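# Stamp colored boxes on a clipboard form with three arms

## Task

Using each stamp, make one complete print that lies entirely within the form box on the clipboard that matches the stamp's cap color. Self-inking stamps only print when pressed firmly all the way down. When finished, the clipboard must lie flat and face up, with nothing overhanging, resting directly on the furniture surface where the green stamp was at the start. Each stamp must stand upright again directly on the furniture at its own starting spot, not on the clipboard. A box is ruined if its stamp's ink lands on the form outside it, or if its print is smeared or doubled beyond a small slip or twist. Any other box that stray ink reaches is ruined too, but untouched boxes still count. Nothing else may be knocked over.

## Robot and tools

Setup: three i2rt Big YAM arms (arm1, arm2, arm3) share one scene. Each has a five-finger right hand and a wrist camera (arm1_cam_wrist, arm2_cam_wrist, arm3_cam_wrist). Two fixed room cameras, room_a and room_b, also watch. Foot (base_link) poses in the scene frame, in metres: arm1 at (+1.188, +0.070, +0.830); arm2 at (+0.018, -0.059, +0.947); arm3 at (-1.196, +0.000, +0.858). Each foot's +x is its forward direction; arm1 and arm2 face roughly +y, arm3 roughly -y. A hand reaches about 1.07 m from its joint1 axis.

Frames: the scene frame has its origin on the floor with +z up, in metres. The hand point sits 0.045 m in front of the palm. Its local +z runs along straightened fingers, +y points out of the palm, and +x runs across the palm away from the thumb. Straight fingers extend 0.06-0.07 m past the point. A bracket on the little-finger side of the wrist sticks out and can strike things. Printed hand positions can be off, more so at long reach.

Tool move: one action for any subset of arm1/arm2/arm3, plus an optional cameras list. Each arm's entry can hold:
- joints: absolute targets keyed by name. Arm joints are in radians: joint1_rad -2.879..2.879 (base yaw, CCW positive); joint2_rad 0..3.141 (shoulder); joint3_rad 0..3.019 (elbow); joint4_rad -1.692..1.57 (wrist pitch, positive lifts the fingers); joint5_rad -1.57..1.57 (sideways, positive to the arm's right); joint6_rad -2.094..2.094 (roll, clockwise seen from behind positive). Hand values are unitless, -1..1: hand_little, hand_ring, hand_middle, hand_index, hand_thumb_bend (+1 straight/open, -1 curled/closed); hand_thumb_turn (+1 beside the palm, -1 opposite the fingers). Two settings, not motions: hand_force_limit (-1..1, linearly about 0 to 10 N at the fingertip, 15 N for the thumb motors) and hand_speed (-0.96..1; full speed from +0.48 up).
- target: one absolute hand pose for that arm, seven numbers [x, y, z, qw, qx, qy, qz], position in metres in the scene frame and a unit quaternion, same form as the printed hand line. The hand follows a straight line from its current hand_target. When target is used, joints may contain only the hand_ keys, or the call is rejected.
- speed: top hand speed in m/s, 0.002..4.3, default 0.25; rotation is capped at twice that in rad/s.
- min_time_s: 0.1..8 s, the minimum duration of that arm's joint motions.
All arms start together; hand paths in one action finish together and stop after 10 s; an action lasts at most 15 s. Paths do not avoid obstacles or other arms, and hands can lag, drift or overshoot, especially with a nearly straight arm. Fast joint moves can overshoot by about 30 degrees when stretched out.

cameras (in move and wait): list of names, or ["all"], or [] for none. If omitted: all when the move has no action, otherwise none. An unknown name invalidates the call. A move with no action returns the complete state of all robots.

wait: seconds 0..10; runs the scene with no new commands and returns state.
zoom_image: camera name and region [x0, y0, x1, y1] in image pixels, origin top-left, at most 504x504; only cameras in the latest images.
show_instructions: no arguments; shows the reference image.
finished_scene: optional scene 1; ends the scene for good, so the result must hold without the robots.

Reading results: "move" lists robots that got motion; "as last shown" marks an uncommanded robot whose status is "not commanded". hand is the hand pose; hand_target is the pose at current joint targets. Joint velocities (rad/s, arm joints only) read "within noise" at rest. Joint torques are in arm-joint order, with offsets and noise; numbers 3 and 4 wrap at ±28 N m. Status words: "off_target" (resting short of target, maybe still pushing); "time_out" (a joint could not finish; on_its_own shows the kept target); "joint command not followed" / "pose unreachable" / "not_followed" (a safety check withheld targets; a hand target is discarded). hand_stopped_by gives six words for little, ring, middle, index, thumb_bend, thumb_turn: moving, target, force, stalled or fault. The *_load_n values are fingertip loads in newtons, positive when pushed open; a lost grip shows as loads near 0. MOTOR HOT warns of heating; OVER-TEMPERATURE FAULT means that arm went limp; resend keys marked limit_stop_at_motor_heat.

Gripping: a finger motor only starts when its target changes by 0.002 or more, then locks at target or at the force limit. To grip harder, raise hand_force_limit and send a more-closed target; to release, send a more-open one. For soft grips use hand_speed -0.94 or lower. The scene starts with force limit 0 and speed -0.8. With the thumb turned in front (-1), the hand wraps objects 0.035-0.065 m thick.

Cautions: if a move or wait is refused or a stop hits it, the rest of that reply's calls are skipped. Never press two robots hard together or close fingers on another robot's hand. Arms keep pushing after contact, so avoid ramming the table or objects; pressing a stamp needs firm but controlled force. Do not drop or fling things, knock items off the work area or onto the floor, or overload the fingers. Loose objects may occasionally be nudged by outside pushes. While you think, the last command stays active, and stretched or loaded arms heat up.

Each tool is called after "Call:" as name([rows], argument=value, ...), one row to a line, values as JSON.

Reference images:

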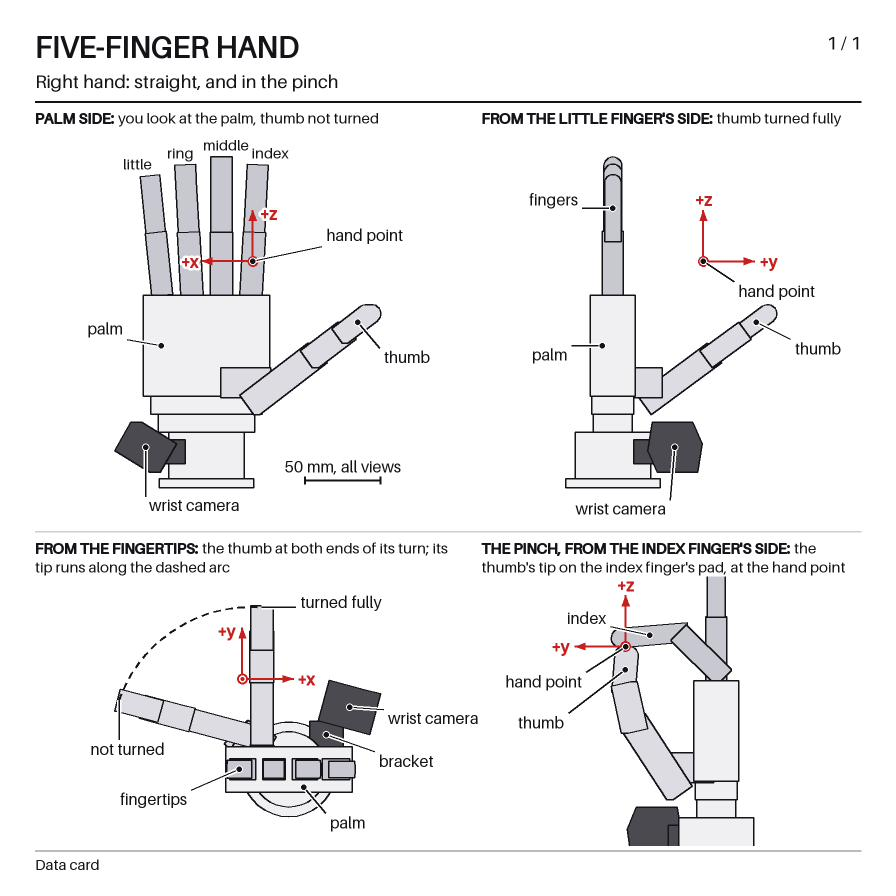

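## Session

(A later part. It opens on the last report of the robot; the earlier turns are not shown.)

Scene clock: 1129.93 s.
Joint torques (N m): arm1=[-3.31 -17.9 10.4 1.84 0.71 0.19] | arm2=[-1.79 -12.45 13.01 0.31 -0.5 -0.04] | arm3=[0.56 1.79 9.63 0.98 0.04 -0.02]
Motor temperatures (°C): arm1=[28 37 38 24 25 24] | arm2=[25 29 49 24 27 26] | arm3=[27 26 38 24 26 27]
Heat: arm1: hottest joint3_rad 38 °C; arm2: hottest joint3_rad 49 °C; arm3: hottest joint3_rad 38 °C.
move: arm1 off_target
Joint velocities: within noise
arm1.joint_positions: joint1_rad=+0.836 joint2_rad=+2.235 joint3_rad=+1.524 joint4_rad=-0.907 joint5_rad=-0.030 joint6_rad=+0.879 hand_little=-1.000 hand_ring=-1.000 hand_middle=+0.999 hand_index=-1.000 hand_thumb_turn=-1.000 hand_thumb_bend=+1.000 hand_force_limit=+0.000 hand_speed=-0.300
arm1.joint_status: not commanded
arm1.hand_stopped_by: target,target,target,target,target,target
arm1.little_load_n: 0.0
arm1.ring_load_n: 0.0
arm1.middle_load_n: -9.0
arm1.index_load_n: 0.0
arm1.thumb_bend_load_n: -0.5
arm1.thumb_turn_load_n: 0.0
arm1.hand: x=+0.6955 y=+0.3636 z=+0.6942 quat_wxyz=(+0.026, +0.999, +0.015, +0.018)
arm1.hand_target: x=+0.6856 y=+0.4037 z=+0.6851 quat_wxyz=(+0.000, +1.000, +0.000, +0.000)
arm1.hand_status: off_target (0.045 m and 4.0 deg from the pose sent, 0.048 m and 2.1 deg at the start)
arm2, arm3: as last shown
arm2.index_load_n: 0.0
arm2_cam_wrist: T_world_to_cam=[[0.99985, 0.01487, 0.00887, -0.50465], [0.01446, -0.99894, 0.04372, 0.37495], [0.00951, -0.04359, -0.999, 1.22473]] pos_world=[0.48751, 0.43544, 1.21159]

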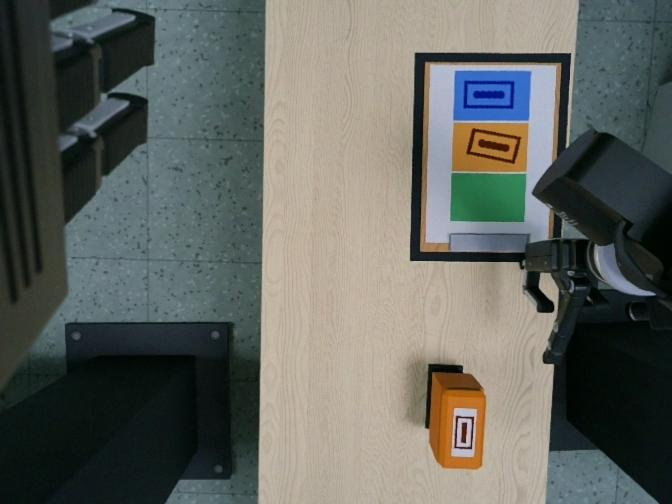

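Call:
move(arm1={"target":[0.71,0.33,0.80,0.0,1.0,0.0,0.0],"speed":0.15})

Call:
move(arm1={"target":[0.72,0.50,0.84,0.0,-0.9724,0.2334,0.0],"speed":0.2})

Call:
move(arm1={"target":[0.70,0.67,0.76,0.0,-0.9724,0.2334,0.0],"speed":0.2}, cameras=["arm2_cam_wrist","arm1_cam_wrist"])

Scene clock: 1144.33 s.
Joint torques (N m): arm1=[0.09 -20.07 5.68 0.1 0.01 0.23] | arm2=[-2.08 -13.04 13.15 0.36 -0.47 -0.07] | arm3=[0.56 1.79 9.65 0.99 0.04 -0.02]
Motor temperatures (°C): arm1=[28 37 41 24 25 24] | arm2=[25 30 49 24 27 26] | arm3=[27 26 38 24 26 27]
Heat: arm1: hottest joint3_rad 41 °C; arm2: hottest joint3_rad 49 °C; arm3: hottest joint3_rad 38 °C.
move: arm1 done
Joint velocities: within noise
arm1.joint_positions: joint1_rad=+0.862 joint2_rad=+1.975 joint3_rad=+1.382 joint4_rad=-0.967 joint5_rad=-0.014 joint6_rad=+0.935 hand_little=-1.000 hand_ring=-1.000 hand_middle=+1.000 hand_index=-1.000 hand_thumb_turn=-1.000 hand_thumb_bend=+1.000 hand_force_limit=+0.000 hand_speed=-0.300
arm1.joint_status: not commanded
arm1.hand_stopped_by: target,target,target,target,target,target
arm1.little_load_n: 0.0
arm1.ring_load_n: 0.0
arm1.middle_load_n: 0.0
arm1.index_load_n: 0.0
arm1.thumb_bend_load_n: 0.0
arm1.thumb_turn_load_n: 0.0
arm1.hand: x=+0.7108 y=+0.3352 z=+0.7934 quat_wxyz=(+0.001, +1.000, +0.001, +0.000)
arm1.hand_target: x=+0.7100 y=+0.3300 z=+0.7998 quat_wxyz=(+0.000, +1.000, +0.000, +0.000)
arm1.hand_status: done (0.008 m and 0.2 deg from the pose sent, 0.112 m and 4.0 deg at the start)
arm2, arm3: as last shown
pictures: none

Scene clock: 1146.37 s.
Joint torques (N m): arm1=[-0.62 -18.84 10.28 0.05 -0.1 0.24] | arm2=[-2.2 -12.28 13.15 0.36 -0.48 -0.05] | arm3=[0.5 1.79 9.63 0.98 0.04 -0.02]
Motor temperatures (°C): arm1=[28 37 41 24 25 24] | arm2=[25 30 49 24 27 26] | arm3=[27 26 38 24 26 27]
Heat: arm1: hottest joint3_rad 41 °C; arm2: hottest joint3_rad 49 °C; arm3: hottest joint3_rad 38 °C.
move: arm1 off_target
Joint velocities: within noise
arm1.joint_positions: joint1_rad=+0.647 joint2_rad=+2.061 joint3_rad=+1.665 joint4_rad=-1.170 joint5_rad=-0.014 joint6_rad=+1.178 hand_little=-1.000 hand_ring=-1.000 hand_middle=+1.000 hand_index=-1.000 hand_thumb_turn=-1.000 hand_thumb_bend=+1.000 hand_force_limit=+0.000 hand_speed=-0.300
arm1.joint_status: not commanded
arm1.hand_stopped_by: target,target,target,target,target,target
arm1.little_load_n: 0.0
arm1.ring_load_n: 0.0
arm1.middle_load_n: 0.0
arm1.index_load_n: 0.0
arm1.thumb_bend_load_n: 0.0
arm1.thumb_turn_load_n: 0.0
arm1.hand: x=+0.7263 y=+0.4886 z=+0.8411 quat_wxyz=(+0.001, +0.974, -0.226, +0.002)
arm1.hand_target: x=+0.7204 y=+0.4997 z=+0.8400 quat_wxyz=(+0.000, +0.972, -0.233, +0.000)
arm1.hand_status: off_target (0.013 m and 0.9 deg from the pose sent, 0.171 m and 27.1 deg at the start)
arm2, arm3: as last shown
pictures: none

Scene clock: 1148.83 s.
Joint torques (N m): arm1=[-1.32 -25.23 11.14 0.17 -0.17 0.09] | arm2=[-1.85 -12.75 13.08 0.42 -0.44 -0.06] | arm3=[0.56 1.79 9.63 0.98 0.04 -0.02]
Motor temperatures (°C): arm1=[28 37 41 24 25 24] | arm2=[25 30 49 24 27 26] | arm3=[27 26 38 24 26 27]
Heat: arm1: hottest joint3_rad 41 °C; arm2: hottest joint3_rad 49 °C; arm3: hottest joint3_rad 38 °C.
move: arm1 done
Joint velocities: within noise
arm1.joint_positions: joint1_rad=+0.526 joint2_rad=+2.639 joint3_rad=+2.526 joint4_rad=-1.453 joint5_rad=-0.014 joint6_rad=+1.076 hand_little=-1.000 hand_ring=-1.000 hand_middle=+1.000 hand_index=-1.000 hand_thumb_turn=-1.000 hand_thumb_bend=+1.000 hand_force_limit=+0.000 hand_speed=-0.300
arm1.joint_status: not commanded
arm1.hand_stopped_by: target,target,target,target,target,target
arm1.little_load_n: 0.5
arm1.ring_load_n: 0.0
arm1.middle_load_n: 0.0
arm1.index_load_n: 0.0
arm1.thumb_bend_load_n: 0.0
arm1.thumb_turn_load_n: 0.0
arm1.hand: x=+0.6985 y=+0.6621 z=+0.7656 quat_wxyz=(+0.001, +0.972, -0.235, +0.001)
arm1.hand_target: x=+0.7004 y=+0.6697 z=+0.7601 quat_wxyz=(-0.001, +0.972, -0.234, -0.001)
arm1.hand_status: done (0.010 m and 0.3 deg from the pose sent, 0.200 m and 0.9 deg at the start)
arm2, arm3: as last shown
pictures: arm1_cam_wrist, arm2_cam_wrist
arm1_cam_wrist: T_world_to_cam=[[-0.26066, -0.96515, 0.02328, 0.80088], [-0.82012, 0.23408, 0.52212, 0.01392], [-0.50937, 0.117, -0.85256, 1.04374]] pos_world=[0.75182, 0.64759, 0.86393]
arm2_cam_wrist: T_world_to_cam=[[0.99985, 0.01487, 0.00887, -0.50465], [0.01446, -0.99894, 0.04372, 0.37495], [0.00951, -0.04359, -0.999, 1.22473]] pos_world=[0.48751, 0.43544, 1.21159]

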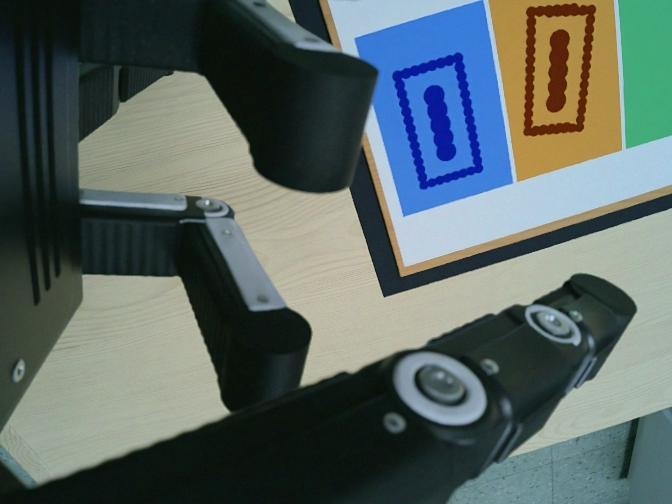

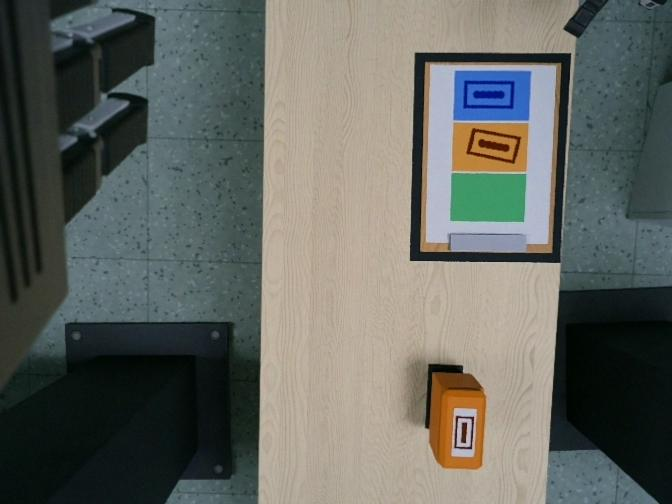

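Call:
move(arm1={"target":[0.70,0.668,0.71,0.0,-0.9724,0.2334,0.0],"speed":0.08})

Call:
move(arm1={"target":[0.70,0.668,0.695,0.0,-0.9724,0.2334,0.0],"speed":0.04}, cameras=["arm2_cam_wrist","arm1_cam_wrist"])

Scene clock: 1151.50 s.
Joint torques (N m): arm1=[-1.08 -26.05 8.09 0.79 -0.16 0.08] | arm2=[-2.02 -12.69 13.12 0.38 -0.49 -0.04] | arm3=[0.56 1.79 9.62 0.98 0.04 -0.02]
Motor temperatures (°C): arm1=[28 37 41 24 25 24] | arm2=[25 30 50 24 27 26] | arm3=[27 26 38 24 26 27]
Heat: arm1: hottest joint3_rad 41 °C; arm2: hottest joint3_rad 50 °C; arm3: hottest joint3_rad 38 °C.
move: arm1 off_target
Joint velocities: within noise
arm1.joint_positions: joint1_rad=+0.526 joint2_rad=+2.684 joint3_rad=+2.513 joint4_rad=-1.380 joint5_rad=-0.014 joint6_rad=+1.076 hand_little=-1.000 hand_ring=-1.000 hand_middle=+1.000 hand_index=-1.000 hand_thumb_turn=-1.000 hand_thumb_bend=+1.000 hand_force_limit=+0.000 hand_speed=-0.300
arm1.joint_status: not commanded
arm1.hand_stopped_by: target,target,target,target,target,target
arm1.little_load_n: 0.5
arm1.ring_load_n: 0.0
arm1.middle_load_n: 0.0
arm1.index_load_n: 0.0
arm1.thumb_bend_load_n: 0.0
arm1.thumb_turn_load_n: 0.0
arm1.hand: x=+0.6957 y=+0.6672 z=+0.7273 quat_wxyz=(-0.004, +0.972, -0.235, -0.004)
arm1.hand_target: x=+0.7002 y=+0.6678 z=+0.7103 quat_wxyz=(+0.000, +0.972, -0.233, +0.000)
arm1.hand_status: off_target (0.018 m and 0.7 deg from the pose sent, 0.056 m and 0.3 deg at the start)
arm2, arm3: as last shown
pictures: none

Scene clock: 1152.67 s.
Joint torques (N m): arm1=[-0.85 -25.7 7.79 0.72 -0.15 0.11] | arm2=[-1.85 -12.22 12.96 0.42 -0.49 -0.08] | arm3=[0.56 1.79 9.63 0.98 0.04 -0.02]
Motor temperatures (°C): arm1=[28 37 41 24 25 24] | arm2=[25 30 50 24 27 26] | arm3=[27 26 38 24 26 27]
Heat: arm1: hottest joint3_rad 41 °C; arm2: hottest joint3_rad 50 °C; arm3: hottest joint3_rad 38 °C.
move: arm1 off_target
Joint velocities: within noise
arm1.joint_positions: joint1_rad=+0.526 joint2_rad=+2.699 joint3_rad=+2.513 joint4_rad=-1.359 joint5_rad=-0.014 joint6_rad=+1.076 hand_little=-1.000 hand_ring=-1.000 hand_middle=+1.000 hand_index=-1.000 hand_thumb_turn=-1.000 hand_thumb_bend=+1.000 hand_force_limit=+0.000 hand_speed=-0.300
arm1.joint_status: not commanded
arm1.hand_stopped_by: target,target,target,target,target,target
arm1.little_load_n: 0.0
arm1.ring_load_n: 0.0
arm1.middle_load_n: 0.0
arm1.index_load_n: 0.0
arm1.thumb_bend_load_n: 0.0
arm1.thumb_turn_load_n: 0.0
arm1.hand: x=+0.6947 y=+0.6690 z=+0.7164 quat_wxyz=(-0.006, +0.972, -0.235, -0.006)
arm1.hand_target: x=+0.7003 y=+0.6677 z=+0.6955 quat_wxyz=(+0.000, +0.972, -0.233, +0.000)
arm1.hand_status: off_target (0.022 m and 1.1 deg from the pose sent, 0.032 m and 0.7 deg at the start)
arm2, arm3: as last shown
pictures: arm1_cam_wrist, arm2_cam_wrist
arm1_cam_wrist: T_world_to_cam=[[-0.26011, -0.96553, 0.00971, 0.81718], [-0.81392, 0.22465, 0.53578, 0.02707], [-0.51949, 0.13146, -0.8443, 0.99062]] pos_world=[0.74921, 0.6527, 0.81395]
arm2_cam_wrist: T_world_to_cam=[[0.99985, 0.01487, 0.00887, -0.50465], [0.01446, -0.99894, 0.04372, 0.37495], [0.00951, -0.04359, -0.999, 1.22473]] pos_world=[0.48751, 0.43544, 1.21159]

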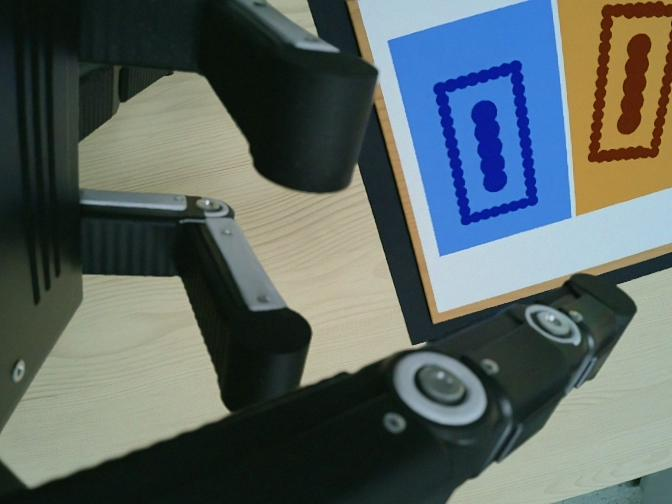

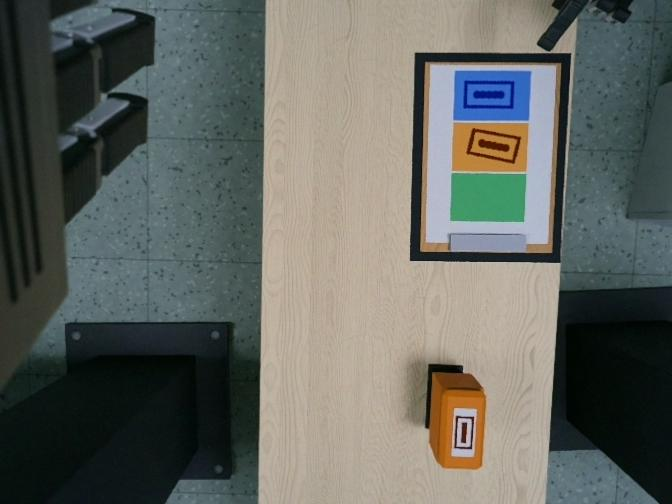

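Call:
move(arm1={"target":[0.702,0.668,0.684,0.0,-0.9724,0.2334,0.0],"speed":0.04})

Call:
move(arm1={"target":[0.704,0.668,0.676,0.0,-0.9724,0.2334,0.0],"speed":0.04})

Call:
move(arm1={"target":[0.706,0.668,0.669,0.0,-0.9724,0.2334,0.0],"speed":0.04})

Scene clock: 1154.27 s.
Joint torques (N m): arm1=[-1.08 -25.58 7.16 0.88 -0.15 0.07] | arm2=[-1.73 -12.45 13.07 0.31 -0.46 -0.09] | arm3=[0.56 1.79 9.65 0.98 0.04 -0.02]
Motor temperatures (°C): arm1=[28 37 41 24 25 24] | arm2=[25 30 50 24 27 26] | arm3=[27 26 38 24 26 27]
Heat: arm1: hottest joint3_rad 41 °C; arm2: hottest joint3_rad 50 °C; arm3: hottest joint3_rad 38 °C.
move: arm1 off_target
Joint velocities: within noise
arm1.joint_positions: joint1_rad=+0.526 joint2_rad=+2.707 joint3_rad=+2.507 joint4_rad=-1.340 joint5_rad=-0.014 joint6_rad=+1.076 hand_little=-1.000 hand_ring=-1.000 hand_middle=+1.000 hand_index=-1.000 hand_thumb_turn=-1.000 hand_thumb_bend=+1.000 hand_force_limit=+0.000 hand_speed=-0.300
arm1.joint_status: not commanded
arm1.hand_stopped_by: target,target,target,target,target,target
arm1.little_load_n: 0.0
arm1.ring_load_n: 0.0
arm1.middle_load_n: 0.0
arm1.index_load_n: 0.0
arm1.thumb_bend_load_n: 0.0
arm1.thumb_turn_load_n: 0.0
arm1.hand: x=+0.6941 y=+0.6700 z=+0.7083 quat_wxyz=(-0.008, +0.972, -0.235, -0.009)
arm1.hand_target: x=+0.7024 y=+0.6675 z=+0.6845 quat_wxyz=(+0.000, +0.972, -0.233, +0.000)
arm1.hand_status: off_target (0.026 m and 1.4 deg from the pose sent, 0.033 m and 1.0 deg at the start)
arm2.joint_positions: joint1_rad=-0.807 joint2_rad=+1.864 joint3_rad=+1.719 joint4_rad=-1.059 joint5_rad=-0.391 joint6_rad=-2.053 hand_little=+1.000 hand_ring=+1.000 hand_middle=+1.000 hand_index=+1.000 hand_thumb_turn=+1.000 hand_thumb_bend=+1.000 hand_force_limit=+0.000 hand_speed=-0.800
arm2.joint_status: not commanded
arm2.hand_stopped_by: target,target,target,target,target,target
arm2.little_load_n: 0.0
arm2.ring_load_n: 0.0
arm2.middle_load_n: 0.0
arm2.index_load_n: 0.0
arm2.thumb_bend_load_n: 0.0
arm2.thumb_turn_load_n: 0.0
arm2.hand: x=+0.4832 y=+0.4318 z=+1.0988 quat_wxyz=(-0.216, +0.754, +0.604, +0.143)
arm2.hand_target: x=+0.4991 y=+0.4392 z=+1.1204 quat_wxyz=(-0.219, +0.748, +0.605, +0.164)
arm2.hand_status: not commanded
arm3: as last shown
pictures: none

Scene clock: 1155.23 s.
Joint torques (N m): arm1=[-1.26 -25.23 6.9 0.95 -0.17 0.09] | arm2=[-1.73 -12.57 13.11 0.28 -0.49 -0.07] | arm3=[0.56 1.79 9.63 0.98 0.04 -0.02]
Motor temperatures (°C): arm1=[28 37 41 24 25 24] | arm2=[25 30 50 24 27 26] | arm3=[27 26 38 24 26 27]
Heat: arm1: hottest joint3_rad 41 °C; arm2: hottest joint3_rad 50 °C; arm3: hottest joint3_rad 38 °C.
move: arm1 off_target
Joint velocities: within noise
arm1.joint_positions: joint1_rad=+0.526 joint2_rad=+2.709 joint3_rad=+2.497 joint4_rad=-1.323 joint5_rad=-0.014 joint6_rad=+1.074 hand_little=-1.000 hand_ring=-1.000 hand_middle=+1.000 hand_index=-1.000 hand_thumb_turn=-1.000 hand_thumb_bend=+1.000 hand_force_limit=+0.000 hand_speed=-0.300
arm1.joint_status: not commanded
arm1.hand_stopped_by: target,target,target,target,target,target
arm1.little_load_n: 0.0
arm1.ring_load_n: 0.0
arm1.middle_load_n: 0.0
arm1.index_load_n: 0.0
arm1.thumb_bend_load_n: 0.0
arm1.thumb_turn_load_n: 0.0
arm1.hand: x=+0.6942 y=+0.6701 z=+0.7025 quat_wxyz=(-0.010, +0.972, -0.234, -0.010)
arm1.hand_target: x=+0.7044 y=+0.6674 z=+0.6766 quat_wxyz=(+0.000, +0.972, -0.233, +0.000)
arm1.hand_status: off_target (0.028 m and 1.6 deg from the pose sent, 0.034 m and 1.4 deg at the start)
arm2: as last shown
arm3.joint_positions: joint1_rad=-0.880 joint2_rad=+0.621 joint3_rad=+1.361 joint4_rad=-1.625 joint5_rad=+0.146 joint6_rad=-1.401 hand_little=+1.000 hand_ring=+1.000 hand_middle=+1.000 hand_index=+1.000 hand_thumb_turn=+1.000 hand_thumb_bend=+1.000 hand_force_limit=+0.000 hand_speed=-0.800
arm3.joint_status: not commanded
arm3.hand_stopped_by: target,target,target,target,target,target
arm3.little_load_n: 0.0
arm3.ring_load_n: 0.0
arm3.middle_load_n: 0.0
arm3.index_load_n: 0.0
arm3.thumb_bend_load_n: -0.5
arm3.thumb_turn_load_n: 0.5
arm3.hand: x=-1.3774 y=-0.0426 z=+1.2961 quat_wxyz=(+0.334, +0.215, -0.915, +0.077)
arm3.hand_target: x=-1.3774 y=-0.0426 z=+1.3031 quat_wxyz=(+0.342, +0.214, -0.912, +0.081)
arm3.hand_status: not commanded
pictures: none

Scene clock: 1156.20 s.
Joint torques (N m): arm1=[-1.49 -24.88 6.24 1.29 -0.16 0.05] | arm2=[-2.26 -13.27 13.09 0.34 -0.47 -0.06] | arm3=[0.56 1.79 9.63 0.98 0.04 -0.02]
Motor temperatures (°C): arm1=[28 37 40 24 25 24] | arm2=[25 30 50 24 27 26] | arm3=[27 26 38 24 26 27]
Heat: arm1: hottest joint3_rad 40 °C; arm2: hottest joint3_rad 50 °C; arm3: hottest joint3_rad 38 °C.
move: arm1 off_target
Joint velocities: within noise
arm1.joint_positions: joint1_rad=+0.525 joint2_rad=+2.709 joint3_rad=+2.492 joint4_rad=-1.319 joint5_rad=-0.014 joint6_rad=+1.072 hand_little=-1.000 hand_ring=-1.000 hand_middle=+1.000 hand_index=-1.000 hand_thumb_turn=-1.000 hand_thumb_bend=+1.000 hand_force_limit=+0.000 hand_speed=-0.300
arm1.joint_status: not commanded
arm1.hand_stopped_by: target,target,target,target,target,target
arm1.little_load_n: 0.0
arm1.ring_load_n: 0.0
arm1.middle_load_n: -0.5
arm1.index_load_n: 0.0
arm1.thumb_bend_load_n: 0.0
arm1.thumb_turn_load_n: 0.0
arm1.hand: x=+0.6947 y=+0.6698 z=+0.7008 quat_wxyz=(-0.010, +0.972, -0.233, -0.010)
arm1.hand_target: x=+0.7065 y=+0.6670 z=+0.6699 quat_wxyz=(+0.000, +0.972, -0.233, +0.000)
arm1.hand_status: off_target (0.034 m and 1.6 deg from the pose sent, 0.036 m and 1.6 deg at the start)
arm2, arm3: as last shown
arm3.thumb_bend_load_n: 0.0
arm3.thumb_turn_load_n: 0.0
pictures: none

Call:
move(arm1={"target":[0.735,0.668,0.692,0.0,-0.9724,0.2334,0.0],"speed":0.06})

Call:
move(arm1={"target":[0.715,0.630,0.690,0.0,-0.9724,0.2334,0.0],"speed":0.06}, cameras=["arm2_cam_wrist"])

Call:
zoom_image(camera="arm2_cam_wrist", region=[400, 0, 672, 280])

Scene clock: 1158.43 s.
Joint torques (N m): arm1=[-2.61 -27.69 5.71 0.54 0.26 0.12] | arm2=[-1.61 -12.45 13.08 0.28 -0.5 -0.07] | arm3=[0.56 1.79 9.63 0.98 0.04 -0.02]
Motor temperatures (°C): arm1=[28 37 40 24 25 24] | arm2=[25 30 50 24 27 26] | arm3=[27 26 38 24 26 27]
Heat: arm1: hottest joint3_rad 40 °C; arm2: hottest joint3_rad 50 °C; arm3: hottest joint3_rad 38 °C.
move: arm1 off_target
Joint velocities: within noise
arm1.joint_positions: joint1_rad=+0.507 joint2_rad=+2.644 joint3_rad=+2.356 joint4_rad=-1.255 joint5_rad=-0.025 joint6_rad=+1.040 hand_little=-1.000 hand_ring=-1.000 hand_middle=+1.000 hand_index=-1.000 hand_thumb_turn=-1.000 hand_thumb_bend=+1.000 hand_force_limit=+0.000 hand_speed=-0.300
arm1.joint_status: not commanded
arm1.hand_stopped_by: target,target,target,target,target,target
arm1.little_load_n: 0.0
arm1.ring_load_n: 0.0
arm1.middle_load_n: -1.0
arm1.index_load_n: 0.0
arm1.thumb_bend_load_n: 0.0
arm1.thumb_turn_load_n: 0.0
arm1.hand: x=+0.7139 y=+0.6629 z=+0.7000 quat_wxyz=(-0.004, +0.974, -0.227, -0.011)
arm1.hand_target: x=+0.7346 y=+0.6676 z=+0.6920 quat_wxyz=(+0.000, +0.972, -0.233, +0.000)
arm1.hand_status: off_target (0.023 m and 1.5 deg from the pose sent, 0.041 m and 1.6 deg at the start)
arm2, arm3: as last shown
arm3.ring_load_n: 0.5
pictures: none

Scene clock: 1159.83 s.
Joint torques (N m): arm1=[1.2 -26.52 5.45 0.49 -0.16 0.28] | arm2=[-2.2 -12.69 13.03 0.49 -0.49 -0.04] | arm3=[0.5 1.79 9.63 0.99 0.04 -0.02]
Motor temperatures (°C): arm1=[28 37 40 24 25 24] | arm2=[25 30 50 24 27 26] | arm3=[27 26 38 24 26 27]
Heat: arm1: hottest joint3_rad 40 °C; arm2: hottest joint3_rad 50 °C; arm3: hottest joint3_rad 38 °C.
move: arm1 off_target
Joint velocities: within noise
arm1.joint_positions: joint1_rad=+0.515 joint2_rad=+2.566 joint3_rad=+2.199 joint4_rad=-1.173 joint5_rad=-0.014 joint6_rad=+1.069 hand_little=-1.000 hand_ring=-1.000 hand_middle=+1.000 hand_index=-1.000 hand_thumb_turn=-1.000 hand_thumb_bend=+1.000 hand_force_limit=+0.000 hand_speed=-0.300
arm1.joint_status: not commanded
arm1.hand_stopped_by: target,target,target,target,target,target
arm1.little_load_n: 0.0
arm1.ring_load_n: 0.0
arm1.middle_load_n: 0.0
arm1.index_load_n: 0.0
arm1.thumb_bend_load_n: 0.0
arm1.thumb_turn_load_n: 0.0
arm1.hand: x=+0.7207 y=+0.6456 z=+0.6988 quat_wxyz=(-0.009, +0.971, -0.237, -0.008)
arm1.hand_target: x=+0.7154 y=+0.6302 z=+0.6900 quat_wxyz=(+0.000, +0.972, -0.233, +0.000)
arm1.hand_status: off_target (0.019 m and 1.4 deg from the pose sent, 0.035 m and 1.6 deg at the start)
arm2, arm3: as last shown
arm2.ring_load_n: -0.5
arm3.ring_load_n: 0.0
arm2_cam_wrist: T_world_to_cam=[[0.99985, 0.01487, 0.00887, -0.50465], [0.01446, -0.99894, 0.04372, 0.37495], [0.00951, -0.04359, -0.999, 1.22473]] pos_world=[0.48751, 0.43544, 1.21159]

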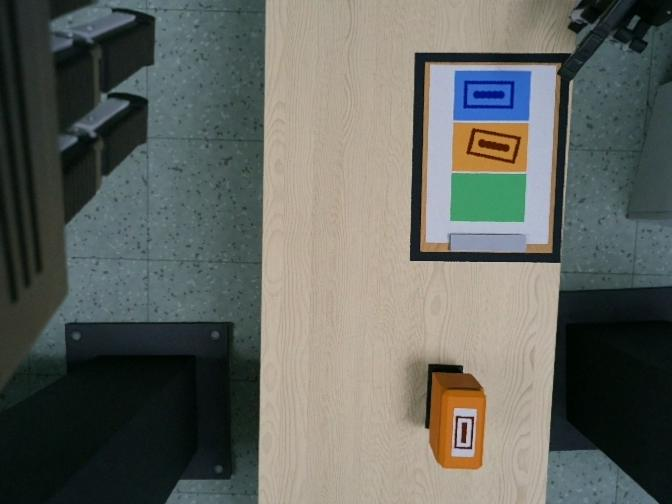

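Scaled by 1.800 from the camera's image (finer frame: 960x720).

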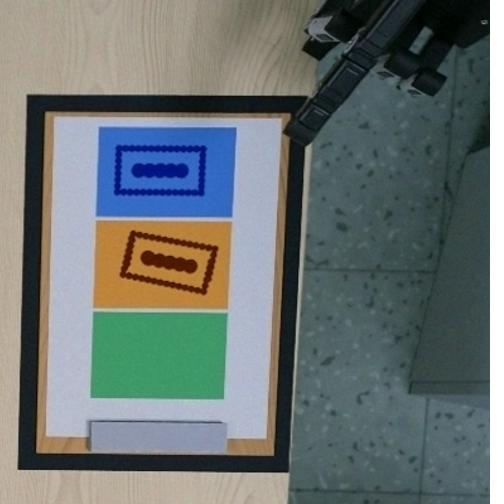

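Call:
move(arm1={"target":[0.690,0.632,0.690,0.0,-0.9724,0.2334,0.0],"speed":0.06})

Call:
move(arm1={"target":[0.682,0.610,0.688,0.0,-0.9724,0.2334,0.0],"speed":0.06}, cameras=["arm2_cam_wrist"])

Call:
zoom_image(camera="arm2_cam_wrist", region=[400, 0, 672, 280])

Scene clock: 1162.17 s.
Joint torques (N m): arm1=[0.44 -23.59 10.28 0.12 -0.18 0.28] | arm2=[-2.14 -12.75 13.03 0.23 -0.49 -0.08] | arm3=[0.56 1.79 9.65 0.98 0.04 -0.02]
Motor temperatures (°C): arm1=[28 38 40 24 25 24] | arm2=[25 30 50 24 27 26] | arm3=[27 26 38 24 26 27]
Heat: arm1: hottest joint3_rad 40 °C; arm2: hottest joint3_rad 50 °C; arm3: hottest joint3_rad 38 °C.
move: arm1 off_target
Joint velocities: within noise
arm1.joint_positions: joint1_rad=+0.550 joint2_rad=+2.588 joint3_rad=+2.251 joint4_rad=-1.219 joint5_rad=-0.013 joint6_rad=+1.096 hand_little=-1.000 hand_ring=-1.000 hand_middle=+1.000 hand_index=-1.000 hand_thumb_turn=-1.000 hand_thumb_bend=+1.000 hand_force_limit=+0.000 hand_speed=-0.300
arm1.joint_status: not commanded
arm1.hand_stopped_by: target,target,target,target,target,target
arm1.little_load_n: 0.0
arm1.ring_load_n: 0.0
arm1.middle_load_n: 0.0
arm1.index_load_n: 0.0
arm1.thumb_bend_load_n: 0.0
arm1.thumb_turn_load_n: 0.0
arm1.hand: x=+0.6981 y=+0.6325 z=+0.7010 quat_wxyz=(-0.003, +0.973, -0.233, -0.002)
arm1.hand_target: x=+0.6904 y=+0.6317 z=+0.6902 quat_wxyz=(-0.001, +0.972, -0.234, -0.001)
arm1.hand_status: off_target (0.014 m and 0.4 deg from the pose sent, 0.035 m and 1.4 deg at the start)
arm2, arm3: as last shown
arm2.ring_load_n: 0.5
pictures: none

Scene clock: 1163.23 s.
Joint torques (N m): arm1=[2.02 -26.17 5.59 0.7 -0.3 0.26] | arm2=[-1.44 -12.98 13.05 0.35 -0.47 -0.04] | arm3=[0.56 1.79 9.65 0.98 0.04 -0.02]
Motor temperatures (°C): arm1=[28 38 40 24 25 24] | arm2=[25 30 50 24 27 26] | arm3=[27 26 38 24 26 27]
Heat: arm1: hottest joint3_rad 40 °C; arm2: hottest joint3_rad 50 °C; arm3: hottest joint3_rad 38 °C.
move: arm1 off_target
Joint velocities: within noise
arm1.joint_positions: joint1_rad=+0.559 joint2_rad=+2.575 joint3_rad=+2.219 joint4_rad=-1.192 joint5_rad=-0.010 joint6_rad=+1.121 hand_little=-1.000 hand_ring=-1.000 hand_middle=+1.000 hand_index=-1.000 hand_thumb_turn=-1.000 hand_thumb_bend=+1.000 hand_force_limit=+0.000 hand_speed=-0.300
arm1.joint_status: not commanded
arm1.hand_stopped_by: target,target,target,target,target,target
arm1.little_load_n: 0.0
arm1.ring_load_n: 0.0
arm1.middle_load_n: 0.0
arm1.index_load_n: 0.0
arm1.thumb_bend_load_n: 0.0
arm1.thumb_turn_load_n: 0.0
arm1.hand: x=+0.6939 y=+0.6284 z=+0.6987 quat_wxyz=(-0.007, +0.971, -0.241, -0.004)
arm1.hand_target: x=+0.6825 y=+0.6100 z=+0.6881 quat_wxyz=(+0.000, +0.972, -0.233, +0.000)
arm1.hand_status: off_target (0.024 m and 1.3 deg from the pose sent, 0.030 m and 0.4 deg at the start)
arm2, arm3: as last shown
arm2.ring_load_n: -0.5
arm2.middle_load_n: 0.5
arm2.thumb_bend_load_n: -0.5
arm2_cam_wrist: T_world_to_cam=[[0.99985, 0.01487, 0.00887, -0.50465], [0.01446, -0.99894, 0.04372, 0.37495], [0.00951, -0.04359, -0.999, 1.22473]] pos_world=[0.48751, 0.43544, 1.21159]

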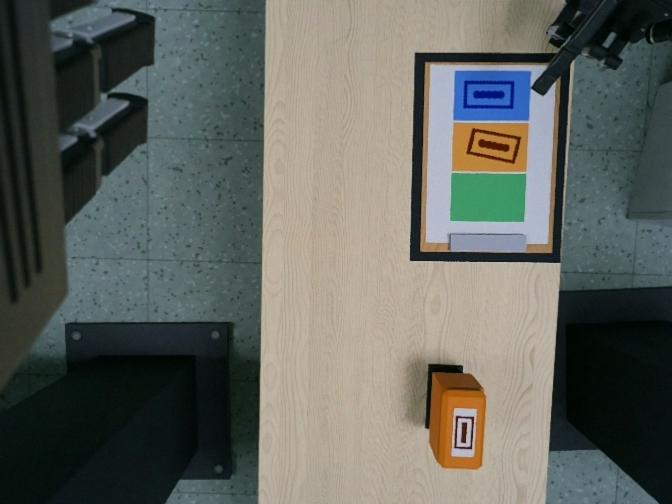

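Scaled by 1.800 from the camera's image (finer frame: 960x720).

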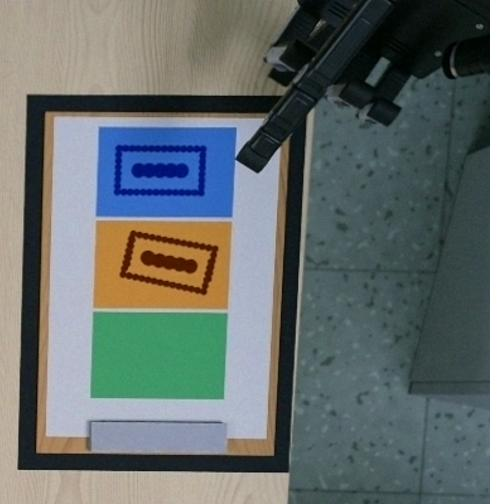

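Call:
move(arm1={"target":[0.670,0.588,0.687,0.0,-0.9724,0.2334,0.0],"speed":0.05})

Call:
move(arm1={"target":[0.658,0.566,0.686,0.0,-0.9724,0.2334,0.0],"speed":0.05}, cameras=["arm2_cam_wrist"])

Call:
zoom_image(camera="arm2_cam_wrist", region=[400, 0, 672, 280])

Scene clock: 1165.47 s.
Joint torques (N m): arm1=[2.08 -25.7 5.35 0.66 -0.58 0.24] | arm2=[-1.9 -12.22 13.14 0.46 -0.48 -0.09] | arm3=[0.56 1.79 9.63 0.98 0.04 -0.02]
Motor temperatures (°C): arm1=[28 38 40 24 25 24] | arm2=[25 30 50 24 27 26] | arm3=[27 26 38 24 26 27]
Heat: arm1: hottest joint3_rad 40 °C; arm2: hottest joint3_rad 50 °C; arm3: hottest joint3_rad 38 °C.
move: arm1 off_target
Joint velocities: within noise
arm1.joint_positions: joint1_rad=+0.592 joint2_rad=+2.542 joint3_rad=+2.156 joint4_rad=-1.152 joint5_rad=-0.004 joint6_rad=+1.153 hand_little=-1.000 hand_ring=-1.000 hand_middle=+1.000 hand_index=-1.000 hand_thumb_turn=-1.000 hand_thumb_bend=+1.000 hand_force_limit=+0.000 hand_speed=-0.300
arm1.joint_status: not commanded
arm1.hand_stopped_by: target,target,target,target,target,target
arm1.little_load_n: 0.0
arm1.ring_load_n: 0.0
arm1.middle_load_n: 0.0
arm1.index_load_n: 0.0
arm1.thumb_bend_load_n: 0.0
arm1.thumb_turn_load_n: 0.0
arm1.hand: x=+0.6794 y=+0.6089 z=+0.6992 quat_wxyz=(-0.012, +0.971, -0.240, -0.006)
arm1.hand_target: x=+0.6706 y=+0.5882 z=+0.6872 quat_wxyz=(+0.000, +0.972, -0.233, +0.000)
arm1.hand_status: off_target (0.026 m and 1.7 deg from the pose sent, 0.048 m and 1.3 deg at the start)
arm2, arm3: as last shown
arm2.ring_load_n: 0.0
arm2.middle_load_n: 0.0
arm2.thumb_bend_load_n: 0.0
arm2.thumb_turn_load_n: -0.5
pictures: none

Scene clock: 1166.63 s.
Joint torques (N m): arm1=[3.37 -25.7 5.09 0.35 -0.92 0.25] | arm2=[-1.96 -12.63 13.12 0.25 -0.49 -0.04] | arm3=[0.56 1.79 9.63 0.98 0.04 -0.02]
Motor temperatures (°C): arm1=[28 38 39 24 25 24] | arm2=[25 30 50 24 27 26] | arm3=[27 26 38 24 26 27]
Heat: arm1: hottest joint3_rad 39 °C; arm2: hottest joint3_rad 50 °C; arm3: hottest joint3_rad 38 °C.
move: arm1 off_target
Joint velocities: within noise
arm1.joint_positions: joint1_rad=+0.608 joint2_rad=+2.515 joint3_rad=+2.101 joint4_rad=-1.114 joint5_rad=+0.006 joint6_rad=+1.186 hand_little=-1.000 hand_ring=-1.000 hand_middle=+1.000 hand_index=-1.000 hand_thumb_turn=-1.000 hand_thumb_bend=+1.000 hand_force_limit=+0.000 hand_speed=-0.300
arm1.joint_status: not commanded
arm1.hand_stopped_by: target,target,target,target,target,target
arm1.little_load_n: 0.0
arm1.ring_load_n: 0.0
arm1.middle_load_n: 0.0
arm1.index_load_n: 0.0
arm1.thumb_bend_load_n: 0.0
arm1.thumb_turn_load_n: 0.0
arm1.hand: x=+0.6751 y=+0.5991 z=+0.6982 quat_wxyz=(-0.018, +0.968, -0.249, -0.008)
arm1.hand_target: x=+0.6593 y=+0.5664 z=+0.6862 quat_wxyz=(+0.000, +0.972, -0.233, +0.001)
arm1.hand_status: off_target (0.039 m and 2.9 deg from the pose sent, 0.050 m and 1.7 deg at the start)
arm2.joint_positions: joint1_rad=-0.807 joint2_rad=+1.864 joint3_rad=+1.719 joint4_rad=-1.059 joint5_rad=-0.391 joint6_rad=-2.053 hand_little=+1.000 hand_ring=+1.000 hand_middle=+1.000 hand_index=+1.000 hand_thumb_turn=+1.000 hand_thumb_bend=+1.000 hand_force_limit=+0.000 hand_speed=-0.800
arm2.joint_status: not commanded
arm2.hand_stopped_by: target,target,target,target,target,target
arm2.little_load_n: 0.0
arm2.ring_load_n: 0.0
arm2.middle_load_n: 0.0
arm2.index_load_n: 0.0
arm2.thumb_bend_load_n: 0.0
arm2.thumb_turn_load_n: -0.5
arm2.hand: x=+0.4832 y=+0.4318 z=+1.0988 quat_wxyz=(-0.216, +0.754, +0.604, +0.143)
arm2.hand_target: x=+0.4991 y=+0.4392 z=+1.1204 quat_wxyz=(-0.219, +0.748, +0.605, +0.164)
arm2.hand_status: not commanded
arm3: as last shown
arm2_cam_wrist: T_world_to_cam=[[0.99985, 0.01487, 0.00887, -0.50465], [0.01446, -0.99894, 0.04372, 0.37495], [0.00951, -0.04359, -0.999, 1.22473]] pos_world=[0.48751, 0.43544, 1.21159]

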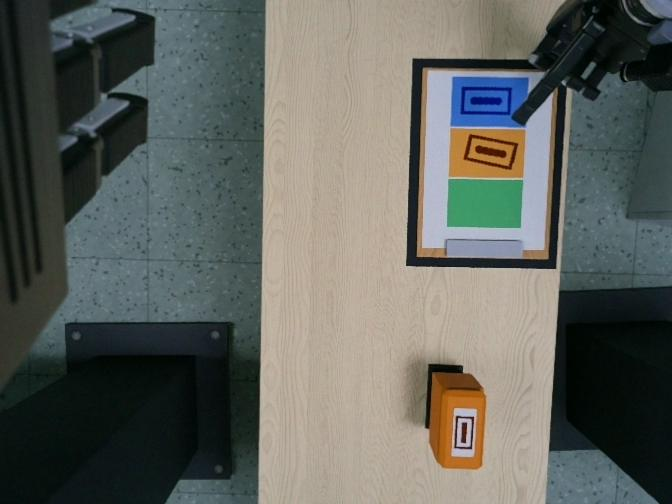

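Scaled by 1.800 from the camera's image (finer frame: 960x720).

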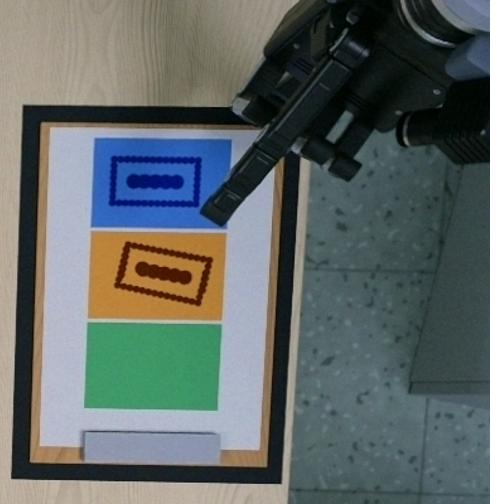

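Call:
move(arm1={"target":[0.645,0.540,0.685,0.0,-0.9724,0.2334,0.0],"speed":0.05})

Call:
move(arm1={"target":[0.632,0.515,0.684,0.0,-0.9724,0.2334,0.0],"speed":0.05}, cameras=["arm2_cam_wrist"])

Call:
zoom_image(camera="arm2_cam_wrist", region=[400, 0, 672, 280])

Scene clock: 1168.70 s.
Joint torques (N m): arm1=[3.25 -25.23 4.96 0.44 -1.03 0.2] | arm2=[-1.49 -12.69 13.11 0.28 -0.48 -0.06] | arm3=[0.56 1.79 9.63 0.99 0.04 -0.02]
Motor temperatures (°C): arm1=[28 39 39 24 25 24] | arm2=[25 30 50 24 27 26] | arm3=[27 26 38 24 26 27]
Heat: arm1: hottest joint2_rad 39 °C; arm2: hottest joint3_rad 50 °C; arm3: hottest joint3_rad 38 °C.
move: arm1 off_target
Joint velocities: within noise
arm1.joint_positions: joint1_rad=+0.642 joint2_rad=+2.484 joint3_rad=+2.040 joint4_rad=-1.083 joint5_rad=+0.009 joint6_rad=+1.224 hand_little=-1.000 hand_ring=-1.000 hand_middle=+1.000 hand_index=-1.000 hand_thumb_turn=-1.000 hand_thumb_bend=+1.000 hand_force_limit=+0.000 hand_speed=-0.300
arm1.joint_status: not commanded
arm1.hand_stopped_by: target,target,target,target,target,target
arm1.little_load_n: 0.0
arm1.ring_load_n: 0.0
arm1.middle_load_n: 0.0
arm1.index_load_n: 0.0
arm1.thumb_bend_load_n: 0.0
arm1.thumb_turn_load_n: 0.0
arm1.hand: x=+0.6626 y=+0.5767 z=+0.6981 quat_wxyz=(-0.019, +0.968, -0.251, -0.008)
arm1.hand_target: x=+0.6465 y=+0.5405 z=+0.6854 quat_wxyz=(+0.000, +0.972, -0.234, +0.001)
arm1.hand_status: off_target (0.043 m and 3.2 deg from the pose sent, 0.068 m and 2.9 deg at the start)
arm2: as last shown
arm2.thumb_turn_load_n: 0.0
arm3.joint_positions: joint1_rad=-0.880 joint2_rad=+0.621 joint3_rad=+1.361 joint4_rad=-1.625 joint5_rad=+0.146 joint6_rad=-1.401 hand_little=+1.000 hand_ring=+1.000 hand_middle=+1.000 hand_index=+1.000 hand_thumb_turn=+1.000 hand_thumb_bend=+1.000 hand_force_limit=+0.000 hand_speed=-0.800
arm3.joint_status: not commanded
arm3.hand_stopped_by: target,target,target,target,target,target
arm3.little_load_n: 0.0
arm3.ring_load_n: 0.0
arm3.middle_load_n: 0.0
arm3.index_load_n: 0.0
arm3.thumb_bend_load_n: 0.0
arm3.thumb_turn_load_n: 0.0
arm3.hand: x=-1.3774 y=-0.0426 z=+1.2961 quat_wxyz=(+0.334, +0.215, -0.915, +0.077)
arm3.hand_target: x=-1.3774 y=-0.0426 z=+1.3031 quat_wxyz=(+0.342, +0.214, -0.912, +0.081)
arm3.hand_status: not commanded
pictures: none

Scene clock: 1170.03 s.
Joint torques (N m): arm1=[3.49 -24.82 4.94 0.34 -1.11 0.23] | arm2=[-1.49 -12.86 13.08 0.36 -0.47 -0.08] | arm3=[0.56 1.79 9.63 0.98 0.04 -0.02]
Motor temperatures (°C): arm1=[28 39 39 24 25 24] | arm2=[25 30 50 24 27 26] | arm3=[27 26 38 24 26 27]
Heat: arm1: hottest joint2_rad 39 °C; arm2: hottest joint3_rad 50 °C; arm3: hottest joint3_rad 38 °C.
move: arm1 off_target
Joint velocities: within noise
arm1.joint_positions: joint1_rad=+0.678 joint2_rad=+2.459 joint3_rad=+1.990 joint4_rad=-1.057 joint5_rad=+0.011 joint6_rad=+1.263 hand_little=-1.000 hand_ring=-1.000 hand_middle=+1.000 hand_index=-1.000 hand_thumb_turn=-1.000 hand_thumb_bend=+1.000 hand_force_limit=+0.000 hand_speed=-0.300
arm1.joint_status: not commanded
arm1.hand_stopped_by: target,target,target,target,target,target
arm1.little_load_n: 0.0
arm1.ring_load_n: 0.0
arm1.middle_load_n: 0.5
arm1.index_load_n: 0.0
arm1.thumb_bend_load_n: 0.0
arm1.thumb_turn_load_n: 0.0
arm1.hand: x=+0.6492 y=+0.5536 z=+0.6978 quat_wxyz=(-0.020, +0.968, -0.252, -0.008)
arm1.hand_target: x=+0.6335 y=+0.5155 z=+0.6845 quat_wxyz=(+0.000, +0.972, -0.233, +0.001)
arm1.hand_status: off_target (0.044 m and 3.3 deg from the pose sent, 0.070 m and 3.2 deg at the start)
arm2, arm3: as last shown
arm3.index_load_n: -0.5
arm2_cam_wrist: T_world_to_cam=[[0.99985, 0.01487, 0.00887, -0.50465], [0.01446, -0.99894, 0.04372, 0.37495], [0.00951, -0.04359, -0.999, 1.22473]] pos_world=[0.48751, 0.43544, 1.21159]

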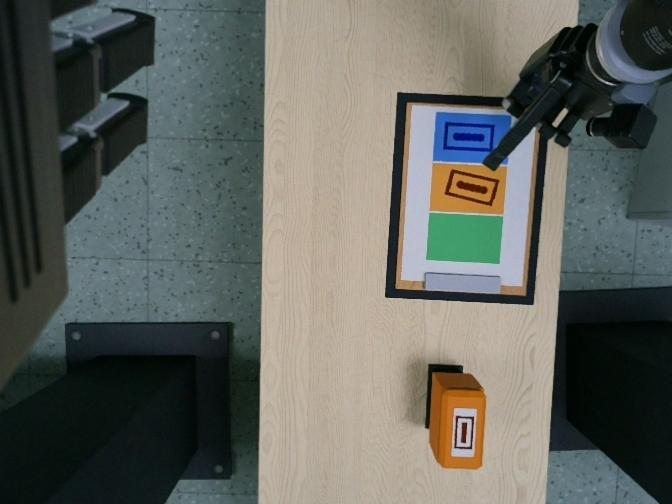

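Scaled by 1.800 from the camera's image (finer frame: 960x720).

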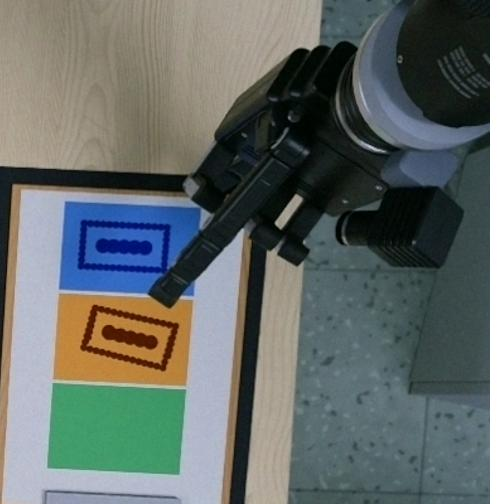

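Call:
move(arm1={"target":[0.665,0.585,0.700,0.0,-0.9724,0.2334,0.0],"speed":0.08})

Call:
move(arm1={"target":[0.68,0.60,0.82,0.0,-0.9724,0.2334,0.0],"speed":0.15,"joints":{"hand_index":1.0,"hand_ring":1.0,"hand_little":1.0,"hand_thumb_turn":1.0}})

Call:
move(arm1={"target":[0.84,0.34,1.06,-0.219,0.746,0.607,0.1625],"speed":0.3}, cameras=["arm1_cam_wrist","arm2_cam_wrist","room_a"])

Scene clock: 1172.90 s.
Joint torques (N m): arm1=[-0.91 -23.82 10.09 0.16 -0.1 0.06] | arm2=[-1.73 -12.69 13.18 0.42 -0.47 -0.09] | arm3=[0.56 1.79 9.63 0.98 0.04 -0.02]
Motor temperatures (°C): arm1=[28 39 39 24 26 24] | arm2=[25 30 50 24 27 26] | arm3=[27 26 38 24 26 27]
Heat: arm1: hottest joint2_rad 39 °C; arm2: hottest joint3_rad 50 °C; arm3: hottest joint3_rad 38 °C.
move: arm1 done
Joint velocities: within noise
arm1.joint_positions: joint1_rad=+0.630 joint2_rad=+2.501 joint3_rad=+2.098 joint4_rad=-1.157 joint5_rad=-0.013 joint6_rad=+1.183 hand_little=-1.000 hand_ring=-1.000 hand_middle=+1.000 hand_index=-1.000 hand_thumb_turn=-1.000 hand_thumb_bend=+1.000 hand_force_limit=+0.000 hand_speed=-0.300
arm1.joint_status: not commanded
arm1.hand_stopped_by: target,target,target,target,target,target
arm1.little_load_n: 0.0
arm1.ring_load_n: 0.0
arm1.middle_load_n: 0.0
arm1.index_load_n: 0.0
arm1.thumb_bend_load_n: 0.0
arm1.thumb_turn_load_n: 0.0
arm1.hand: x=+0.6667 y=+0.5780 z=+0.7072 quat_wxyz=(-0.001, +0.972, -0.237, +0.000)
arm1.hand_target: x=+0.6654 y=+0.5847 z=+0.7001 quat_wxyz=(+0.000, +0.972, -0.234, +0.000)
arm1.hand_status: done (0.010 m and 0.4 deg from the pose sent, 0.035 m and 3.3 deg at the start)
arm2, arm3: as last shown
arm3.index_load_n: 0.0
pictures: none

Scene clock: 1174.87 s.
Joint torques (N m): arm1=[-1.38 -26.81 10.52 -0.03 -0.14 0.08] | arm2=[-2.32 -12.75 13.05 0.4 -0.47 -0.09] | arm3=[0.5 1.79 9.63 0.98 0.04 -0.02]
Motor temperatures (°C): arm1=[28 39 39 24 25 24] | arm2=[25 30 50 24 27 26] | arm3=[27 26 38 24 26 27]
Heat: arm1: hottest joint2_rad 39 °C; arm2: hottest joint3_rad 50 °C; arm3: hottest joint3_rad 38 °C.
move: arm1 off_target
Joint velocities: within noise
arm1.joint_positions: joint1_rad=+0.604 joint2_rad=+2.416 joint3_rad=+2.193 joint4_rad=-1.373 joint5_rad=-0.013 joint6_rad=+1.151 hand_little=+1.000 hand_ring=+1.000 hand_middle=+1.000 hand_index=+1.000 hand_thumb_turn=+1.000 hand_thumb_bend=+1.000 hand_force_limit=+0.000 hand_speed=-0.300
arm1.joint_status: all done
arm1.hand_stopped_by: target,target,target,target,target,target
arm1.little_load_n: 0.0
arm1.ring_load_n: 0.0
arm1.middle_load_n: 0.0
arm1.index_load_n: 0.0
arm1.thumb_bend_load_n: 0.0
arm1.thumb_turn_load_n: 0.0
arm1.hand: x=+0.6821 y=+0.5860 z=+0.8019 quat_wxyz=(+0.010, +0.972, -0.234, +0.014)
arm1.hand_target: x=+0.6804 y=+0.5995 z=+0.8202 quat_wxyz=(+0.000, +0.972, -0.233, +0.000)
arm1.hand_status: off_target (0.023 m and 1.9 deg from the pose sent, 0.116 m and 0.4 deg at the start)
arm2, arm3: as last shown
pictures: none

Scene clock: 1179.03 s.
Joint torques (N m): arm1=[0.44 -13.8 7.53 1.47 0.44 0.11] | arm2=[-1.2 -11.93 13.16 0.38 -0.47 -0.04] | arm3=[0.56 1.79 9.63 0.98 0.04 -0.02]
Motor temperatures (°C): arm1=[28 39 39 24 25 24] | arm2=[25 30 50 24 27 26] | arm3=[27 26 38 24 26 27]
Heat: arm1: hottest joint2_rad 39 °C; arm2: hottest joint3_rad 50 °C; arm3: hottest joint3_rad 38 °C.
move: arm1 done
Joint velocities: within noise
arm1.joint_positions: joint1_rad=+1.001 joint2_rad=+1.440 joint3_rad=+1.383 joint4_rad=-1.220 joint5_rad=+0.459 joint6_rad=-0.338 hand_little=+1.000 hand_ring=+1.000 hand_middle=+1.000 hand_index=+1.000 hand_thumb_turn=+1.000 hand_thumb_bend=+1.000 hand_force_limit=+0.000 hand_speed=-0.300
arm1.joint_status: not commanded
arm1.hand_stopped_by: target,target,target,target,target,target
arm1.little_load_n: 0.0
arm1.ring_load_n: 0.0
arm1.middle_load_n: 0.0
arm1.index_load_n: 0.0
arm1.thumb_bend_load_n: 0.0
arm1.thumb_turn_load_n: 0.0
arm1.hand: x=+0.8429 y=+0.3425 z=+1.0567 quat_wxyz=(-0.210, +0.752, +0.602, +0.166)
arm1.hand_target: x=+0.8401 y=+0.3400 z=+1.0599 quat_wxyz=(-0.219, +0.746, +0.607, +0.163)
arm1.hand_status: done (0.005 m and 1.5 deg from the pose sent, 0.390 m and 108.6 deg at the start)
arm2, arm3: as last shown
arm1_cam_wrist: T_world_to_cam=[[0.99975, -0.01934, 0.01073, -0.84984], [-0.01946, -0.99975, 0.01104, 0.34289], [0.01051, -0.01125, -0.99988, 1.16435]] pos_world=[0.84407, 0.33947, 1.16954]
arm2_cam_wrist: T_world_to_cam=[[0.99985, 0.01487, 0.00887, -0.50465], [0.01446, -0.99894, 0.04372, 0.37495], [0.00951, -0.04359, -0.999, 1.22473]] pos_world=[0.48751, 0.43544, 1.21159]

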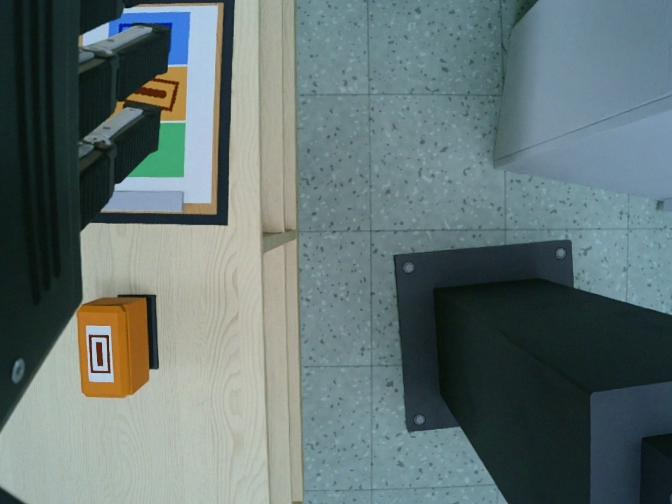

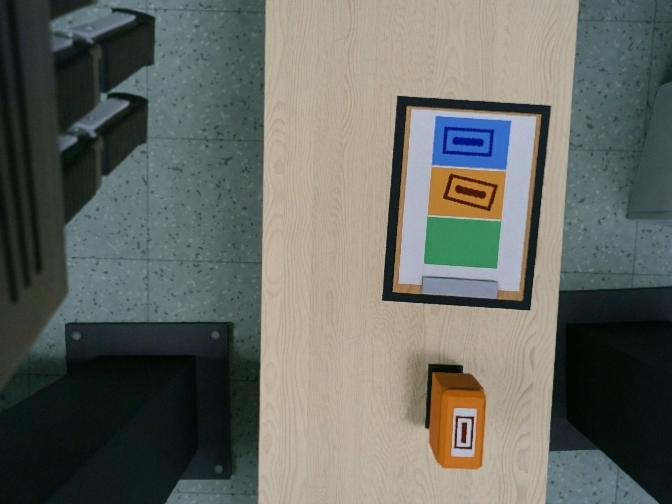

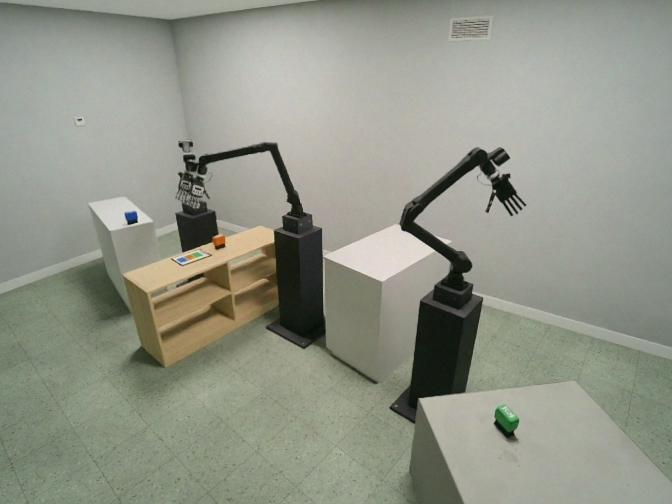

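Call:
move(arm1={"target":[0.76,0.55,1.08,-0.219,0.746,0.607,0.1625],"speed":0.25}, cameras=["arm1_cam_wrist"])

Scene clock: 1182.77 s.
Joint torques (N m): arm1=[-0.97 -18.32 12.03 0.72 0.26 0.05] | arm2=[-1.38 -12.16 13.08 0.39 -0.49 -0.07] | arm3=[0.5 1.79 9.65 0.98 0.04 -0.02]
Motor temperatures (°C): arm1=[28 39 40 24 25 24] | arm2=[25 30 50 24 27 26] | arm3=[27 26 38 24 26 27]
Heat: arm1: hottest joint3_rad 40 °C; arm2: hottest joint3_rad 50 °C; arm3: hottest joint3_rad 38 °C.
move: arm1 off_target
Joint velocities: within noise
arm1.joint_positions: joint1_rad=+0.778 joint2_rad=+1.900 joint3_rad=+2.014 joint4_rad=-1.281 joint5_rad=+0.377 joint6_rad=-0.584 hand_little=+1.000 hand_ring=+1.000 hand_middle=+1.000 hand_index=+1.000 hand_thumb_turn=+1.000 hand_thumb_bend=+1.000 hand_force_limit=+0.000 hand_speed=-0.300
arm1.joint_status: not commanded
arm1.hand_stopped_by: target,target,target,target,target,target
arm1.little_load_n: 0.0
arm1.ring_load_n: 0.0
arm1.middle_load_n: 0.0
arm1.index_load_n: 0.0
arm1.thumb_bend_load_n: 0.0
arm1.thumb_turn_load_n: 0.5
arm1.hand: x=+0.7650 y=+0.5400 z=+1.0760 quat_wxyz=(-0.216, +0.748, +0.607, +0.162)
arm1.hand_target: x=+0.7603 y=+0.5497 z=+1.0800 quat_wxyz=(-0.220, +0.746, +0.607, +0.163)
arm1.hand_status: off_target (0.012 m and 0.4 deg from the pose sent, 0.225 m and 1.4 deg at the start)
arm2, arm3: as last shown
arm1_cam_wrist: T_world_to_cam=[[0.99999, -0.00302, 0.00218, -0.76814], [-0.00303, -0.99998, 0.00612, 0.53153], [0.00216, -0.00612, -0.99998, 1.19043]] pos_world=[0.76717, 0.53649, 1.18883]

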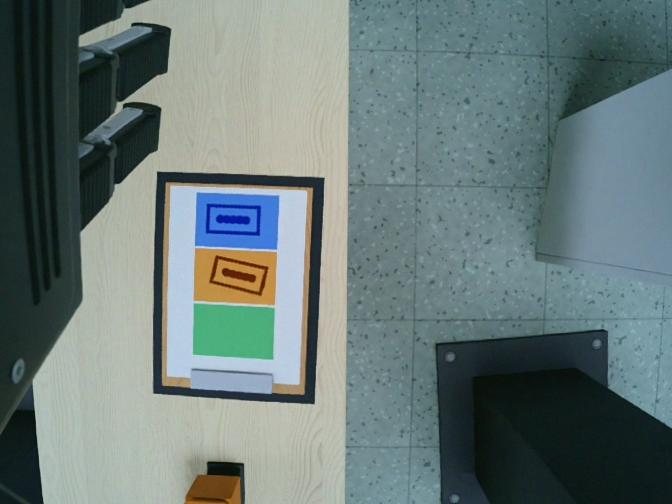

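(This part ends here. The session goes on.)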